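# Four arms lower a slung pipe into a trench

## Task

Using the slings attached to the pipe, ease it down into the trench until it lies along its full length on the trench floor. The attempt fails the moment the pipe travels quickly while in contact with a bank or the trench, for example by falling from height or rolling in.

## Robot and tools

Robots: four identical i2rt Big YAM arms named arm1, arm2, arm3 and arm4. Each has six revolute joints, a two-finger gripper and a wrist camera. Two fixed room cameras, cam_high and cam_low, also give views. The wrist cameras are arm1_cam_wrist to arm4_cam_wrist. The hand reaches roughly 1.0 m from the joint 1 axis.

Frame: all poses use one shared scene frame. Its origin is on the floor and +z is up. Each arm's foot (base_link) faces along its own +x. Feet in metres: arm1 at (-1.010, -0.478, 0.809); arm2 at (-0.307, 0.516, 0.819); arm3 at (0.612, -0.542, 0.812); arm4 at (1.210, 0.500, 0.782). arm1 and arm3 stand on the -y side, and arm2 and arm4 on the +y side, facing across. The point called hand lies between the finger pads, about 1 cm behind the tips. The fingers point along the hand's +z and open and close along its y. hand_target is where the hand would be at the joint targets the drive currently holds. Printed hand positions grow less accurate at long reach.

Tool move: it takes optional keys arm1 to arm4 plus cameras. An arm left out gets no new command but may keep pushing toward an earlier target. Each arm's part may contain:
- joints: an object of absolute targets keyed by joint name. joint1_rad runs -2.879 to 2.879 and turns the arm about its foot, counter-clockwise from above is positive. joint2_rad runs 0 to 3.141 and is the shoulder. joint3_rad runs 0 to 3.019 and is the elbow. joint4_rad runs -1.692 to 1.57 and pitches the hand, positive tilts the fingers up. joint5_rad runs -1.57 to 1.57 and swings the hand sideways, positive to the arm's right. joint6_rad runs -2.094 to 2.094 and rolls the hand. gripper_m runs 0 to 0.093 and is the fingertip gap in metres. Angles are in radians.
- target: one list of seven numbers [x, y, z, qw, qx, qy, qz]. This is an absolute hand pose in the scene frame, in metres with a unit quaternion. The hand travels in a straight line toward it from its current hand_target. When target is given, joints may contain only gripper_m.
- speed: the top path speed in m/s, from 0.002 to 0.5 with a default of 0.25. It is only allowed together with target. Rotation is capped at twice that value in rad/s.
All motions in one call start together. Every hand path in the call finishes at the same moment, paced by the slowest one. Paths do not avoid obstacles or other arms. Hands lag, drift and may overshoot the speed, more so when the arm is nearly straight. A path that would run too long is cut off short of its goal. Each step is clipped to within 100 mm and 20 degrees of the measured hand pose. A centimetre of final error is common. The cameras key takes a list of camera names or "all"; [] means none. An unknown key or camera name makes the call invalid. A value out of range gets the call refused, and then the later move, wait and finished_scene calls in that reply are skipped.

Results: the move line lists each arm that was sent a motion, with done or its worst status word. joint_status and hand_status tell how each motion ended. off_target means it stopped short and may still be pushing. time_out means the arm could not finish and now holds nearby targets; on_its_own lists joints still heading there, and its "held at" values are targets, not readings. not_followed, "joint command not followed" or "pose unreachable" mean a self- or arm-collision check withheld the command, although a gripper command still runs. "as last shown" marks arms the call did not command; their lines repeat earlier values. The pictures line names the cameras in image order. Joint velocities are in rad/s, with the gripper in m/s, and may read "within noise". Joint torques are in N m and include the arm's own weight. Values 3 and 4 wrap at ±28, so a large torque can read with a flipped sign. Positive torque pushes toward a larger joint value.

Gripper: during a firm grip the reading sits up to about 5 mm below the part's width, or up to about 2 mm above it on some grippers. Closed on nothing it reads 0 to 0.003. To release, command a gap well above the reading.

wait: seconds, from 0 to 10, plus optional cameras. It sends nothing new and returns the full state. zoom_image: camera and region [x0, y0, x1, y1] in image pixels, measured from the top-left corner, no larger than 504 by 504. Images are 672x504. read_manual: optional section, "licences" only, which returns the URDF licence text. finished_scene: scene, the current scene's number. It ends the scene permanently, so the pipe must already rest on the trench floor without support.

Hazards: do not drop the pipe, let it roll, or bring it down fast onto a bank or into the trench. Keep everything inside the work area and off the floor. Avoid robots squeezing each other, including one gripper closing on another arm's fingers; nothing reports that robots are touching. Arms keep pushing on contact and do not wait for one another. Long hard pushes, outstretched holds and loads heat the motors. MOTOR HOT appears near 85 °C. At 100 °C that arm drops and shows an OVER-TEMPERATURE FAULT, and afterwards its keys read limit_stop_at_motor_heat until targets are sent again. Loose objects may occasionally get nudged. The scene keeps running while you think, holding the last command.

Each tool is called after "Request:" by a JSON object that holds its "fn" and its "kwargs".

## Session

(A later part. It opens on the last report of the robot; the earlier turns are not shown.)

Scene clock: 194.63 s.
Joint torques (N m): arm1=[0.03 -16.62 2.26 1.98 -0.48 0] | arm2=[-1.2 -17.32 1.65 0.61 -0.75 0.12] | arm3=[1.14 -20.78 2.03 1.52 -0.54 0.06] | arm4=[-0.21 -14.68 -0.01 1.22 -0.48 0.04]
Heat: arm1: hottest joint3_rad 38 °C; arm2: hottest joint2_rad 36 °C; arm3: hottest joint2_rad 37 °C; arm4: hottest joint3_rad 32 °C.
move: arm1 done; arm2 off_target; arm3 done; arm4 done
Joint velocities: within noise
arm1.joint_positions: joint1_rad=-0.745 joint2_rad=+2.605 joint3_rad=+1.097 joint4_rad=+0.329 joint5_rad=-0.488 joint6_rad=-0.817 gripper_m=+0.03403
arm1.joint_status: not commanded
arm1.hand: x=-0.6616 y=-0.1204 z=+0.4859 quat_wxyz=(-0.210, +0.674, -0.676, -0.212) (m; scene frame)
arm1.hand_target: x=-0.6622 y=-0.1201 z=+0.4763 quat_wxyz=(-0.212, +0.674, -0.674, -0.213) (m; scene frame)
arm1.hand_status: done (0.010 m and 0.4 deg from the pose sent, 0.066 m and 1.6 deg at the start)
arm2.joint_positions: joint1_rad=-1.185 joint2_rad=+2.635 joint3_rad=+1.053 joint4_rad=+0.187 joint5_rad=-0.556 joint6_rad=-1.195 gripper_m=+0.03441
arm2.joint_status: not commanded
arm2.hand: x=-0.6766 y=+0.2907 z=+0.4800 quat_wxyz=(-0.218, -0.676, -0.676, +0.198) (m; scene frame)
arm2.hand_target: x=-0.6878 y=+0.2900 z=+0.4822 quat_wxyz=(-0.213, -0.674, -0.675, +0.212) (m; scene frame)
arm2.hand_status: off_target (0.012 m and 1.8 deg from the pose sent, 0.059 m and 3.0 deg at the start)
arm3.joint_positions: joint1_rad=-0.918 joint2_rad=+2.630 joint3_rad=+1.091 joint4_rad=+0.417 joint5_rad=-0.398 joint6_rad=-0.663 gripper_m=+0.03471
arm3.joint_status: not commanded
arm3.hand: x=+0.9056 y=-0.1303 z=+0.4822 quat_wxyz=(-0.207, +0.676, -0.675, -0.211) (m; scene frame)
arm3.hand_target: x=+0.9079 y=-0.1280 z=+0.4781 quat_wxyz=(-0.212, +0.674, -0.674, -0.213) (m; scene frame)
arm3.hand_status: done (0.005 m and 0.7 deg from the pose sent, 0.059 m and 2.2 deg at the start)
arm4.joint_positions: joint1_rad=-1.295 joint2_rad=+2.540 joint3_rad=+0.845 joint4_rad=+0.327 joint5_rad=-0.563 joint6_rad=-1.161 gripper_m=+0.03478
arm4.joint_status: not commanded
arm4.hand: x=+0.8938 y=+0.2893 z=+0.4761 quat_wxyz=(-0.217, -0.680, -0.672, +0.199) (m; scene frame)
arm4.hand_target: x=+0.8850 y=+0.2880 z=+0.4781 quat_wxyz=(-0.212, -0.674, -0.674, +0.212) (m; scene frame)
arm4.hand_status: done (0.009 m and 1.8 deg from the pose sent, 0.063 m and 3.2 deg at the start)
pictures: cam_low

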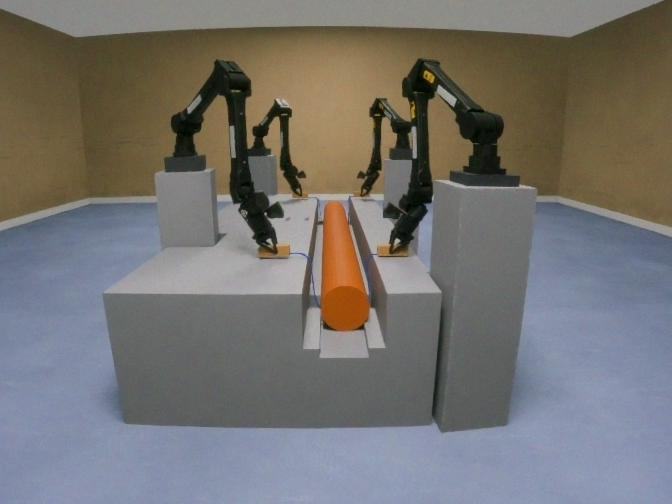

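Request:
{"fn": "move", "kwargs": {"arm1": {"target": [-0.662, -0.121, 0.457, -0.2126, 0.6744, -0.6744, -0.2126], "speed": 0.03}, "arm2": {"target": [-0.688, 0.291, 0.465, 0.2126, 0.6744, 0.6744, -0.2126], "speed": 0.03}, "arm3": {"target": [0.908, -0.129, 0.463, -0.2126, 0.6744, -0.6744, -0.2126], "speed": 0.03}, "arm4": {"target": [0.885, 0.288, 0.463, 0.2126, 0.6744, 0.6744, -0.2126], "speed": 0.03}, "cameras": ["cam_low", "arm1_cam_wrist", "arm2_cam_wrist", "arm3_cam_wrist", "arm4_cam_wrist"]}}

Request:
{"fn": "zoom_image", "kwargs": {"camera": "cam_low", "region": [240, 170, 440, 370]}}

Scene clock: 198.33 s.
Joint torques (N m): arm1=[0.09 -15.15 2.92 1.83 -0.2 -0.05] | arm2=[-1.44 -16.32 1.96 0.66 -0.71 0.09] | arm3=[0.97 -19.43 2.43 1.62 -0.54 0.04] | arm4=[-0.03 -12.81 0.38 1.14 -0.14 0.05]
Heat: arm1: hottest joint3_rad 37 °C; arm2: hottest joint2_rad 36 °C; arm3: hottest joint2_rad 37 °C; arm4: hottest joint3_rad 32 °C.
move: arm1 off_target; arm2 done; arm3 off_target; arm4 done
Joint velocities: within noise
arm1.joint_positions: joint1_rad=-0.745 joint2_rad=+2.637 joint3_rad=+1.119 joint4_rad=+0.349 joint5_rad=-0.494 joint6_rad=-0.817 gripper_m=+0.03403
arm1.joint_status: not commanded
arm1.hand: x=-0.6600 y=-0.1182 z=+0.4758 quat_wxyz=(-0.215, +0.674, -0.673, -0.215) (m; scene frame)
arm1.hand_target: x=-0.6626 y=-0.1215 z=+0.4578 quat_wxyz=(-0.213, +0.675, -0.674, -0.213) (m; scene frame)
arm1.hand_status: off_target (0.019 m and 0.4 deg from the pose sent, 0.029 m and 0.4 deg at the start)
arm2.joint_positions: joint1_rad=-1.185 joint2_rad=+2.669 joint3_rad=+1.079 joint4_rad=+0.199 joint5_rad=-0.558 joint6_rad=-1.195 gripper_m=+0.03441
arm2.joint_status: not commanded
arm2.hand: x=-0.6783 y=+0.2898 z=+0.4679 quat_wxyz=(-0.218, -0.675, -0.676, +0.200) (m; scene frame)
arm2.hand_target: x=-0.6879 y=+0.2911 z=+0.4652 quat_wxyz=(-0.212, -0.674, -0.674, +0.212) (m; scene frame)
arm2.hand_status: done (0.010 m and 1.6 deg from the pose sent, 0.019 m and 1.8 deg at the start)
arm3.joint_positions: joint1_rad=-0.918 joint2_rad=+2.654 joint3_rad=+1.111 joint4_rad=+0.429 joint5_rad=-0.398 joint6_rad=-0.662 gripper_m=+0.03471
arm3.joint_status: not commanded
arm3.hand: x=+0.9073 y=-0.1283 z=+0.4741 quat_wxyz=(-0.210, +0.676, -0.674, -0.211) (m; scene frame)
arm3.hand_target: x=+0.9078 y=-0.1292 z=+0.4633 quat_wxyz=(-0.213, +0.675, -0.674, -0.213) (m; scene frame)
arm3.hand_status: off_target (0.011 m and 0.4 deg from the pose sent, 0.019 m and 0.7 deg at the start)
arm4.joint_positions: joint1_rad=-1.295 joint2_rad=+2.563 joint3_rad=+0.866 joint4_rad=+0.347 joint5_rad=-0.573 joint6_rad=-1.161 gripper_m=+0.03478
arm4.joint_status: not commanded
arm4.hand: x=+0.8879 y=+0.2858 z=+0.4698 quat_wxyz=(-0.218, -0.676, -0.673, +0.208) (m; scene frame)
arm4.hand_target: x=+0.8852 y=+0.2880 z=+0.4632 quat_wxyz=(-0.213, -0.674, -0.674, +0.212) (m; scene frame)
arm4.hand_status: done (0.008 m and 0.8 deg from the pose sent, 0.016 m and 1.8 deg at the start)
pictures: arm1_cam_wrist, arm2_cam_wrist, arm3_cam_wrist, arm4_cam_wrist, cam_low

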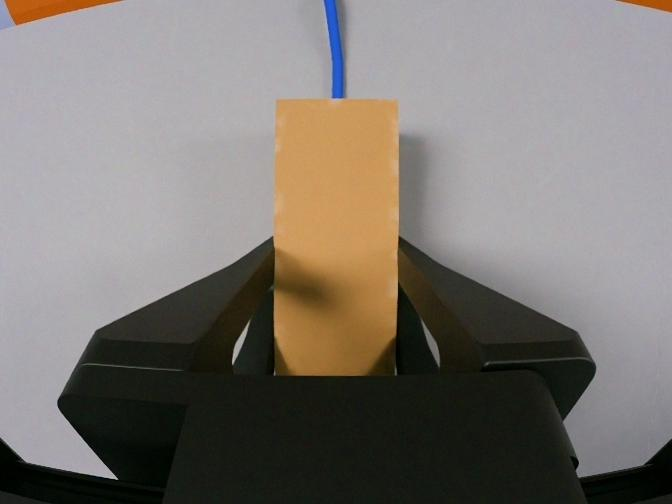

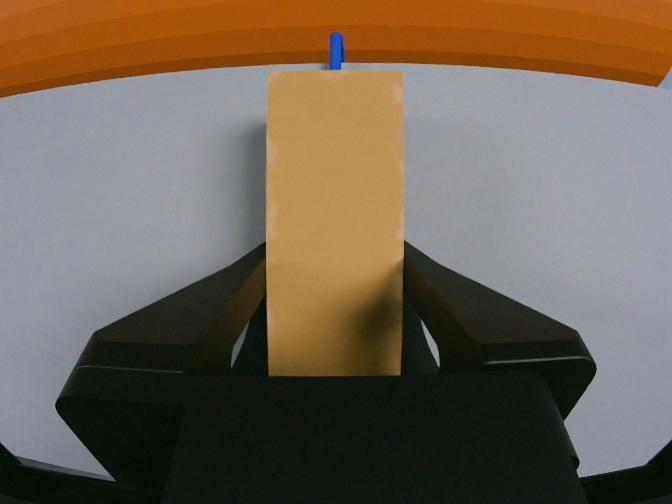

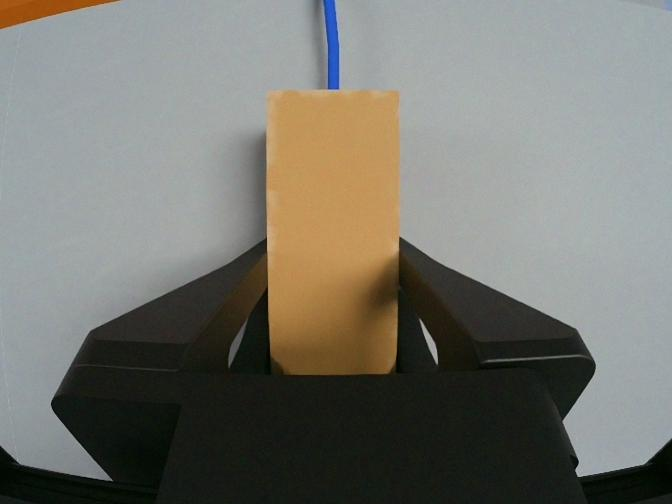

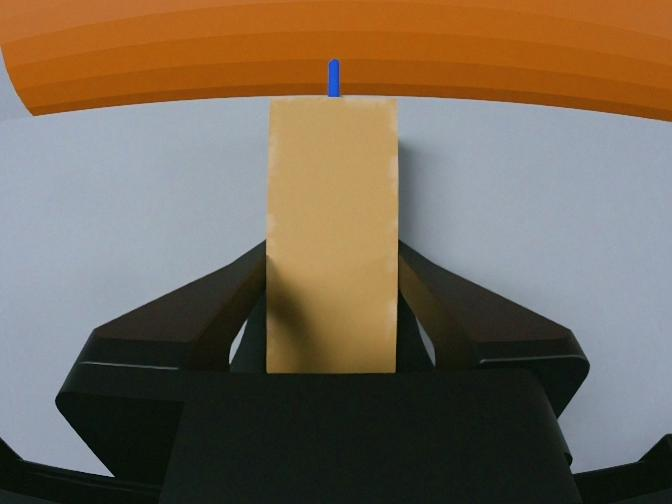

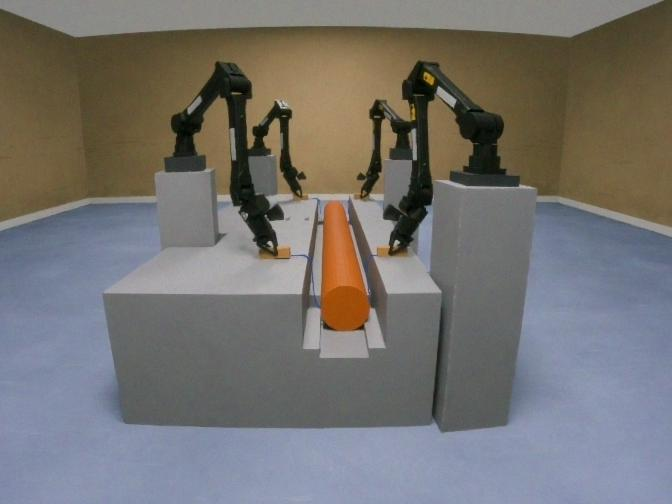

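Scaled by 2.520.

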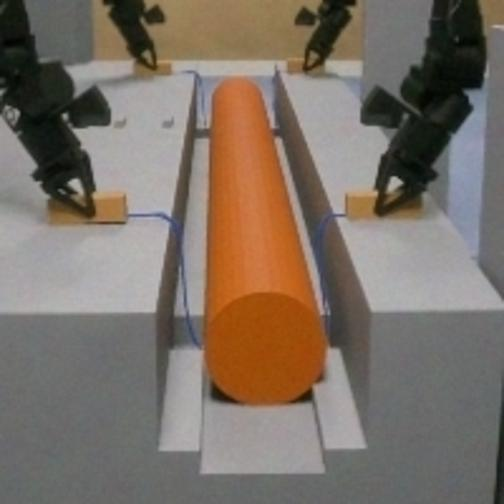

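Request:
{"fn": "move", "kwargs": {"arm1": {"joints": {"gripper_m": 0.06}}, "arm2": {"joints": {"gripper_m": 0.06}}, "arm3": {"joints": {"gripper_m": 0.06}}, "arm4": {"joints": {"gripper_m": 0.06}}, "cameras": ["cam_low"]}}

Request:
{"fn": "move", "kwargs": {"arm1": {"target": [-0.662, -0.201, 0.575, -0.2126, 0.6744, -0.6744, -0.2126], "speed": 0.1}, "arm2": {"target": [-0.686, 0.365, 0.575, 0.2126, 0.6744, 0.6744, -0.2126], "speed": 0.1}, "arm3": {"target": [0.908, -0.210, 0.575, -0.2126, 0.6744, -0.6744, -0.2126], "speed": 0.1}, "arm4": {"target": [0.886, 0.363, 0.575, 0.2126, 0.6744, 0.6744, -0.2126], "speed": 0.1}, "cameras": ["cam_low", "cam_high", "arm4_cam_wrist", "arm2_cam_wrist", "arm1_cam_wrist", "arm3_cam_wrist"]}}

Request:
{"fn": "zoom_image", "kwargs": {"camera": "cam_low", "region": [300, 270, 400, 370]}}

Request:
{"fn": "zoom_image", "kwargs": {"camera": "cam_low", "region": [240, 170, 440, 370]}}

Scene clock: 217.83 s.
Joint torques (N m): arm1=[-0.15 -16.32 2.07 1.92 -0.26 0.01] | arm2=[-1.38 -16.62 1.43 0.54 -0.65 0.09] | arm3=[1.08 -19.96 1.94 1.39 -0.54 0.04] | arm4=[-0.15 -13.98 -0.1 1.11 -0.24 0.04]
Heat: arm1: hottest joint2_rad 37 °C; arm2: hottest joint2_rad 36 °C; arm3: hottest joint2_rad 37 °C; arm4: hottest joint3_rad 31 °C.
move: arm1 done; arm2 done; arm3 done; arm4 done
Joint velocities: within noise
arm1.joint_positions: joint1_rad=-0.745 joint2_rad=+2.647 joint3_rad=+1.131 joint4_rad=+0.349 joint5_rad=-0.492 joint6_rad=-0.817 gripper_m=+0.05992
arm1.joint_status: all done
arm1.hand: x=-0.6579 y=-0.1170 z=+0.4722 quat_wxyz=(-0.216, +0.674, -0.673, -0.214) (m; scene frame)
arm1.hand_target: x=-0.6625 y=-0.1216 z=+0.4578 quat_wxyz=(-0.212, +0.674, -0.674, -0.213) (m; scene frame)
arm1.hand_status: not commanded
arm2.joint_positions: joint1_rad=-1.185 joint2_rad=+2.672 joint3_rad=+1.085 joint4_rad=+0.201 joint5_rad=-0.559 joint6_rad=-1.195 gripper_m=+0.05995
arm2.joint_status: all done
arm2.hand: x=-0.6810 y=+0.2887 z=+0.4673 quat_wxyz=(-0.217, -0.674, -0.676, +0.203) (m; scene frame)
arm2.hand_target: x=-0.6880 y=+0.2911 z=+0.4653 quat_wxyz=(-0.212, -0.674, -0.674, +0.213) (m; scene frame)
arm2.hand_status: not commanded
arm3.joint_positions: joint1_rad=-0.918 joint2_rad=+2.659 joint3_rad=+1.118 joint4_rad=+0.433 joint5_rad=-0.398 joint6_rad=-0.662 gripper_m=+0.05991
arm3.joint_status: all done
arm3.hand: x=+0.9093 y=-0.1262 z=+0.4729 quat_wxyz=(-0.214, +0.676, -0.673, -0.212) (m; scene frame)
arm3.hand_target: x=+0.9078 y=-0.1291 z=+0.4634 quat_wxyz=(-0.213, +0.674, -0.674, -0.213) (m; scene frame)
arm3.hand_status: not commanded
arm4.joint_positions: joint1_rad=-1.295 joint2_rad=+2.575 joint3_rad=+0.872 joint4_rad=+0.348 joint5_rad=-0.570 joint6_rad=-1.161 gripper_m=+0.05991
arm4.joint_status: all done
arm4.hand: x=+0.8892 y=+0.2866 z=+0.4653 quat_wxyz=(-0.218, -0.677, -0.672, +0.206) (m; scene frame)
arm4.hand_target: x=+0.8851 y=+0.2880 z=+0.4631 quat_wxyz=(-0.213, -0.674, -0.674, +0.212) (m; scene frame)
arm4.hand_status: not commanded
pictures: cam_low

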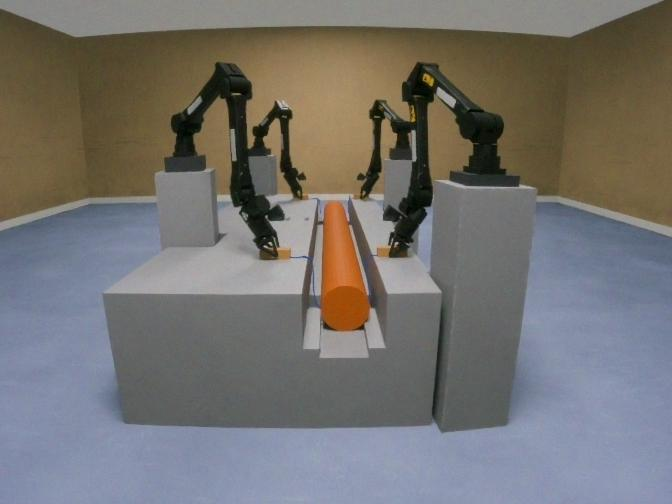

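Scene clock: 219.93 s.
Joint torques (N m): arm1=[-0.5 -17.26 0.98 0.66 -0.49 -0.11] | arm2=[-1.26 -16.91 1.05 -0.76 -0.68 0.1] | arm3=[0.73 -19.84 0.85 0.38 -0.63 -0.06] | arm4=[-0.21 -14.39 0.09 -0.1 -0.43 0]
Heat: arm1: hottest joint2_rad 37 °C; arm2: hottest joint2_rad 36 °C; arm3: hottest joint2_rad 37 °C; arm4: hottest joint3_rad 31 °C.
move: arm1 done; arm2 done; arm3 done; arm4 done
Joint velocities: within noise
arm1.joint_positions: joint1_rad=-0.910 joint2_rad=+2.349 joint3_rad=+0.865 joint4_rad=+0.231 joint5_rad=-0.546 joint6_rad=-0.990 gripper_m=+0.05993
arm1.joint_status: not commanded
arm1.hand: x=-0.6602 y=-0.1981 z=+0.5732 quat_wxyz=(-0.216, +0.673, -0.675, -0.212) (m; scene frame)
arm1.hand_target: x=-0.6619 y=-0.2010 z=+0.5750 quat_wxyz=(-0.213, +0.674, -0.674, -0.212) (m; scene frame)
arm1.hand_status: done (0.004 m and 0.4 deg from the pose sent, 0.133 m and 0.4 deg at the start)
arm2.joint_positions: joint1_rad=-1.366 joint2_rad=+2.371 joint3_rad=+0.893 joint4_rad=+0.004 joint5_rad=-0.585 joint6_rad=-1.401 gripper_m=+0.05995
arm2.joint_status: not commanded
arm2.hand: x=-0.6867 y=+0.3613 z=+0.5716 quat_wxyz=(-0.211, -0.673, -0.676, +0.213) (m; scene frame)
arm2.hand_target: x=-0.6861 y=+0.3649 z=+0.5750 quat_wxyz=(-0.212, -0.674, -0.674, +0.213) (m; scene frame)
arm2.hand_status: done (0.005 m and 0.3 deg from the pose sent, 0.132 m and 1.2 deg at the start)
arm3.joint_positions: joint1_rad=-1.062 joint2_rad=+2.362 joint3_rad=+0.813 joint4_rad=+0.381 joint5_rad=-0.459 joint6_rad=-0.799 gripper_m=+0.05992
arm3.joint_status: not commanded
arm3.hand: x=+0.9066 y=-0.2083 z=+0.5727 quat_wxyz=(-0.213, +0.674, -0.675, -0.212) (m; scene frame)
arm3.hand_target: x=+0.9079 y=-0.2100 z=+0.5749 quat_wxyz=(-0.212, +0.674, -0.674, -0.213) (m; scene frame)
arm3.hand_status: done (0.003 m and 0.1 deg from the pose sent, 0.132 m and 0.3 deg at the start)
arm4.joint_positions: joint1_rad=-1.512 joint2_rad=+2.238 joint3_rad=+0.694 joint4_rad=+0.061 joint5_rad=-0.600 joint6_rad=-1.412 gripper_m=+0.05991
arm4.joint_status: not commanded
arm4.hand: x=+0.8865 y=+0.3611 z=+0.5700 quat_wxyz=(-0.213, -0.677, -0.672, +0.210) (m; scene frame)
arm4.hand_target: x=+0.8860 y=+0.3629 z=+0.5749 quat_wxyz=(-0.212, -0.674, -0.674, +0.213) (m; scene frame)
arm4.hand_status: done (0.005 m and 0.5 deg from the pose sent, 0.134 m and 1.1 deg at the start)
pictures: arm1_cam_wrist, arm2_cam_wrist, arm3_cam_wrist, arm4_cam_wrist, cam_high, cam_low

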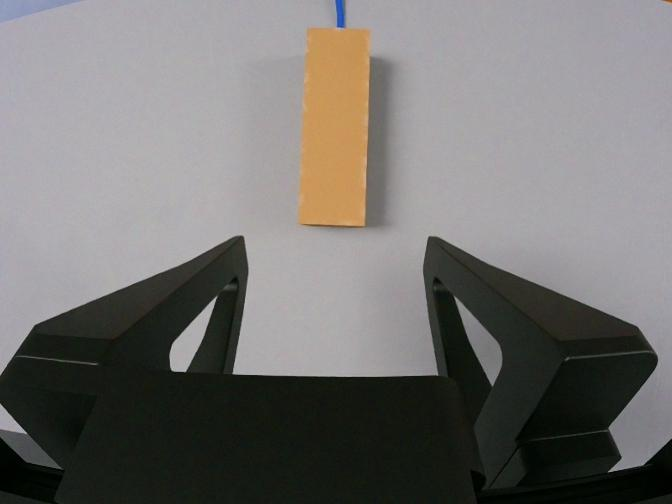

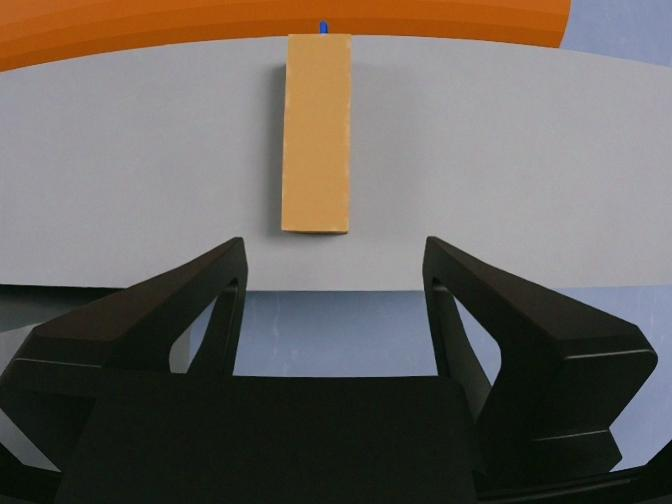

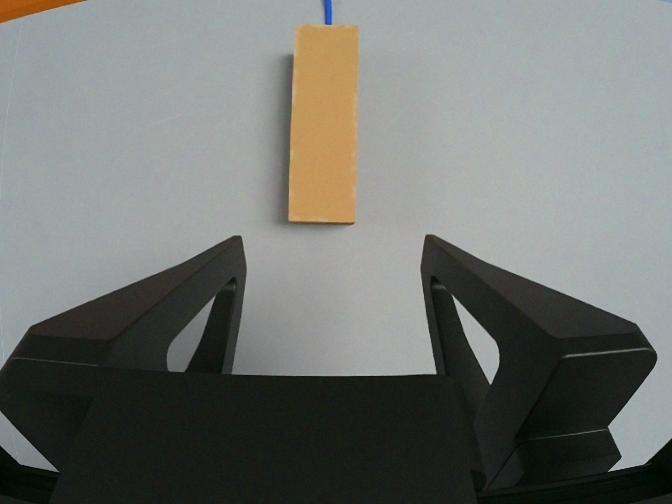

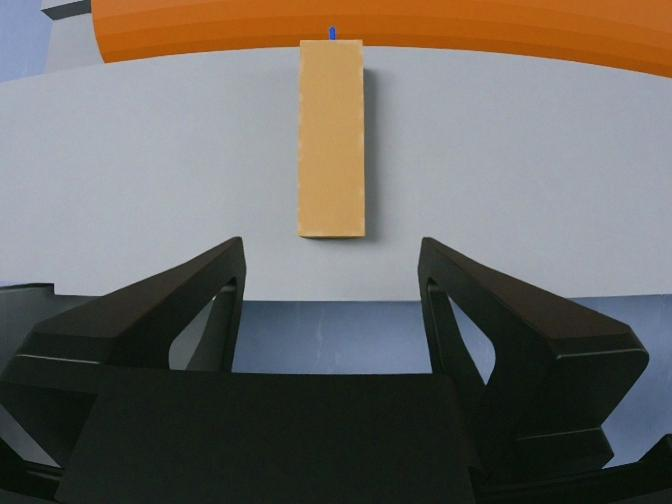

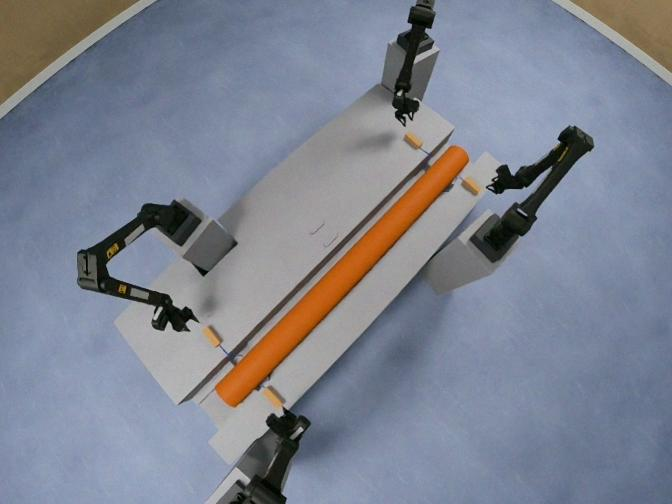

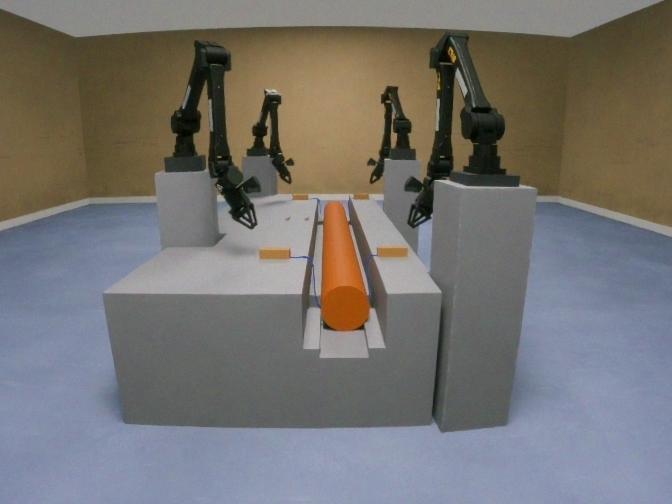

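Scaled by 5.040.

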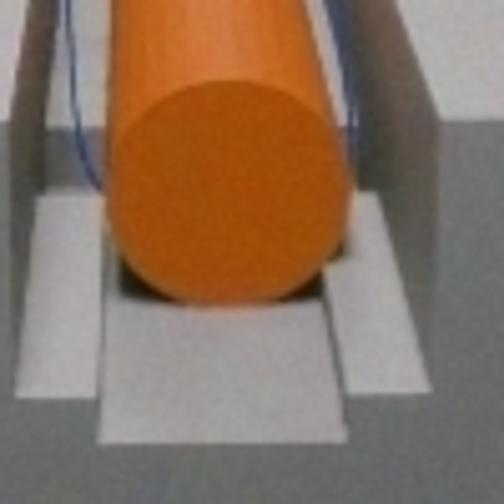

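Scaled by 2.520.

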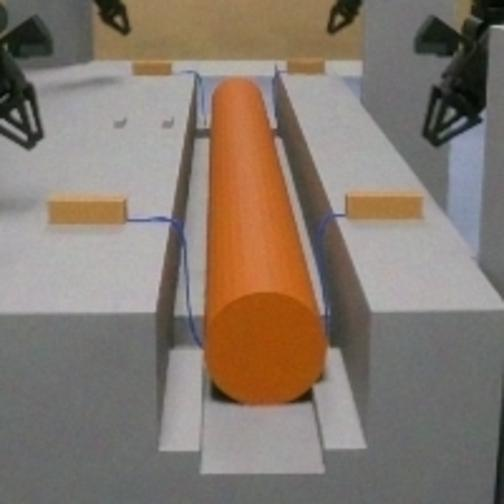

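Request:
{"fn": "finished_scene", "kwargs": {"scene": 2}}

The scene is finished: the task was done.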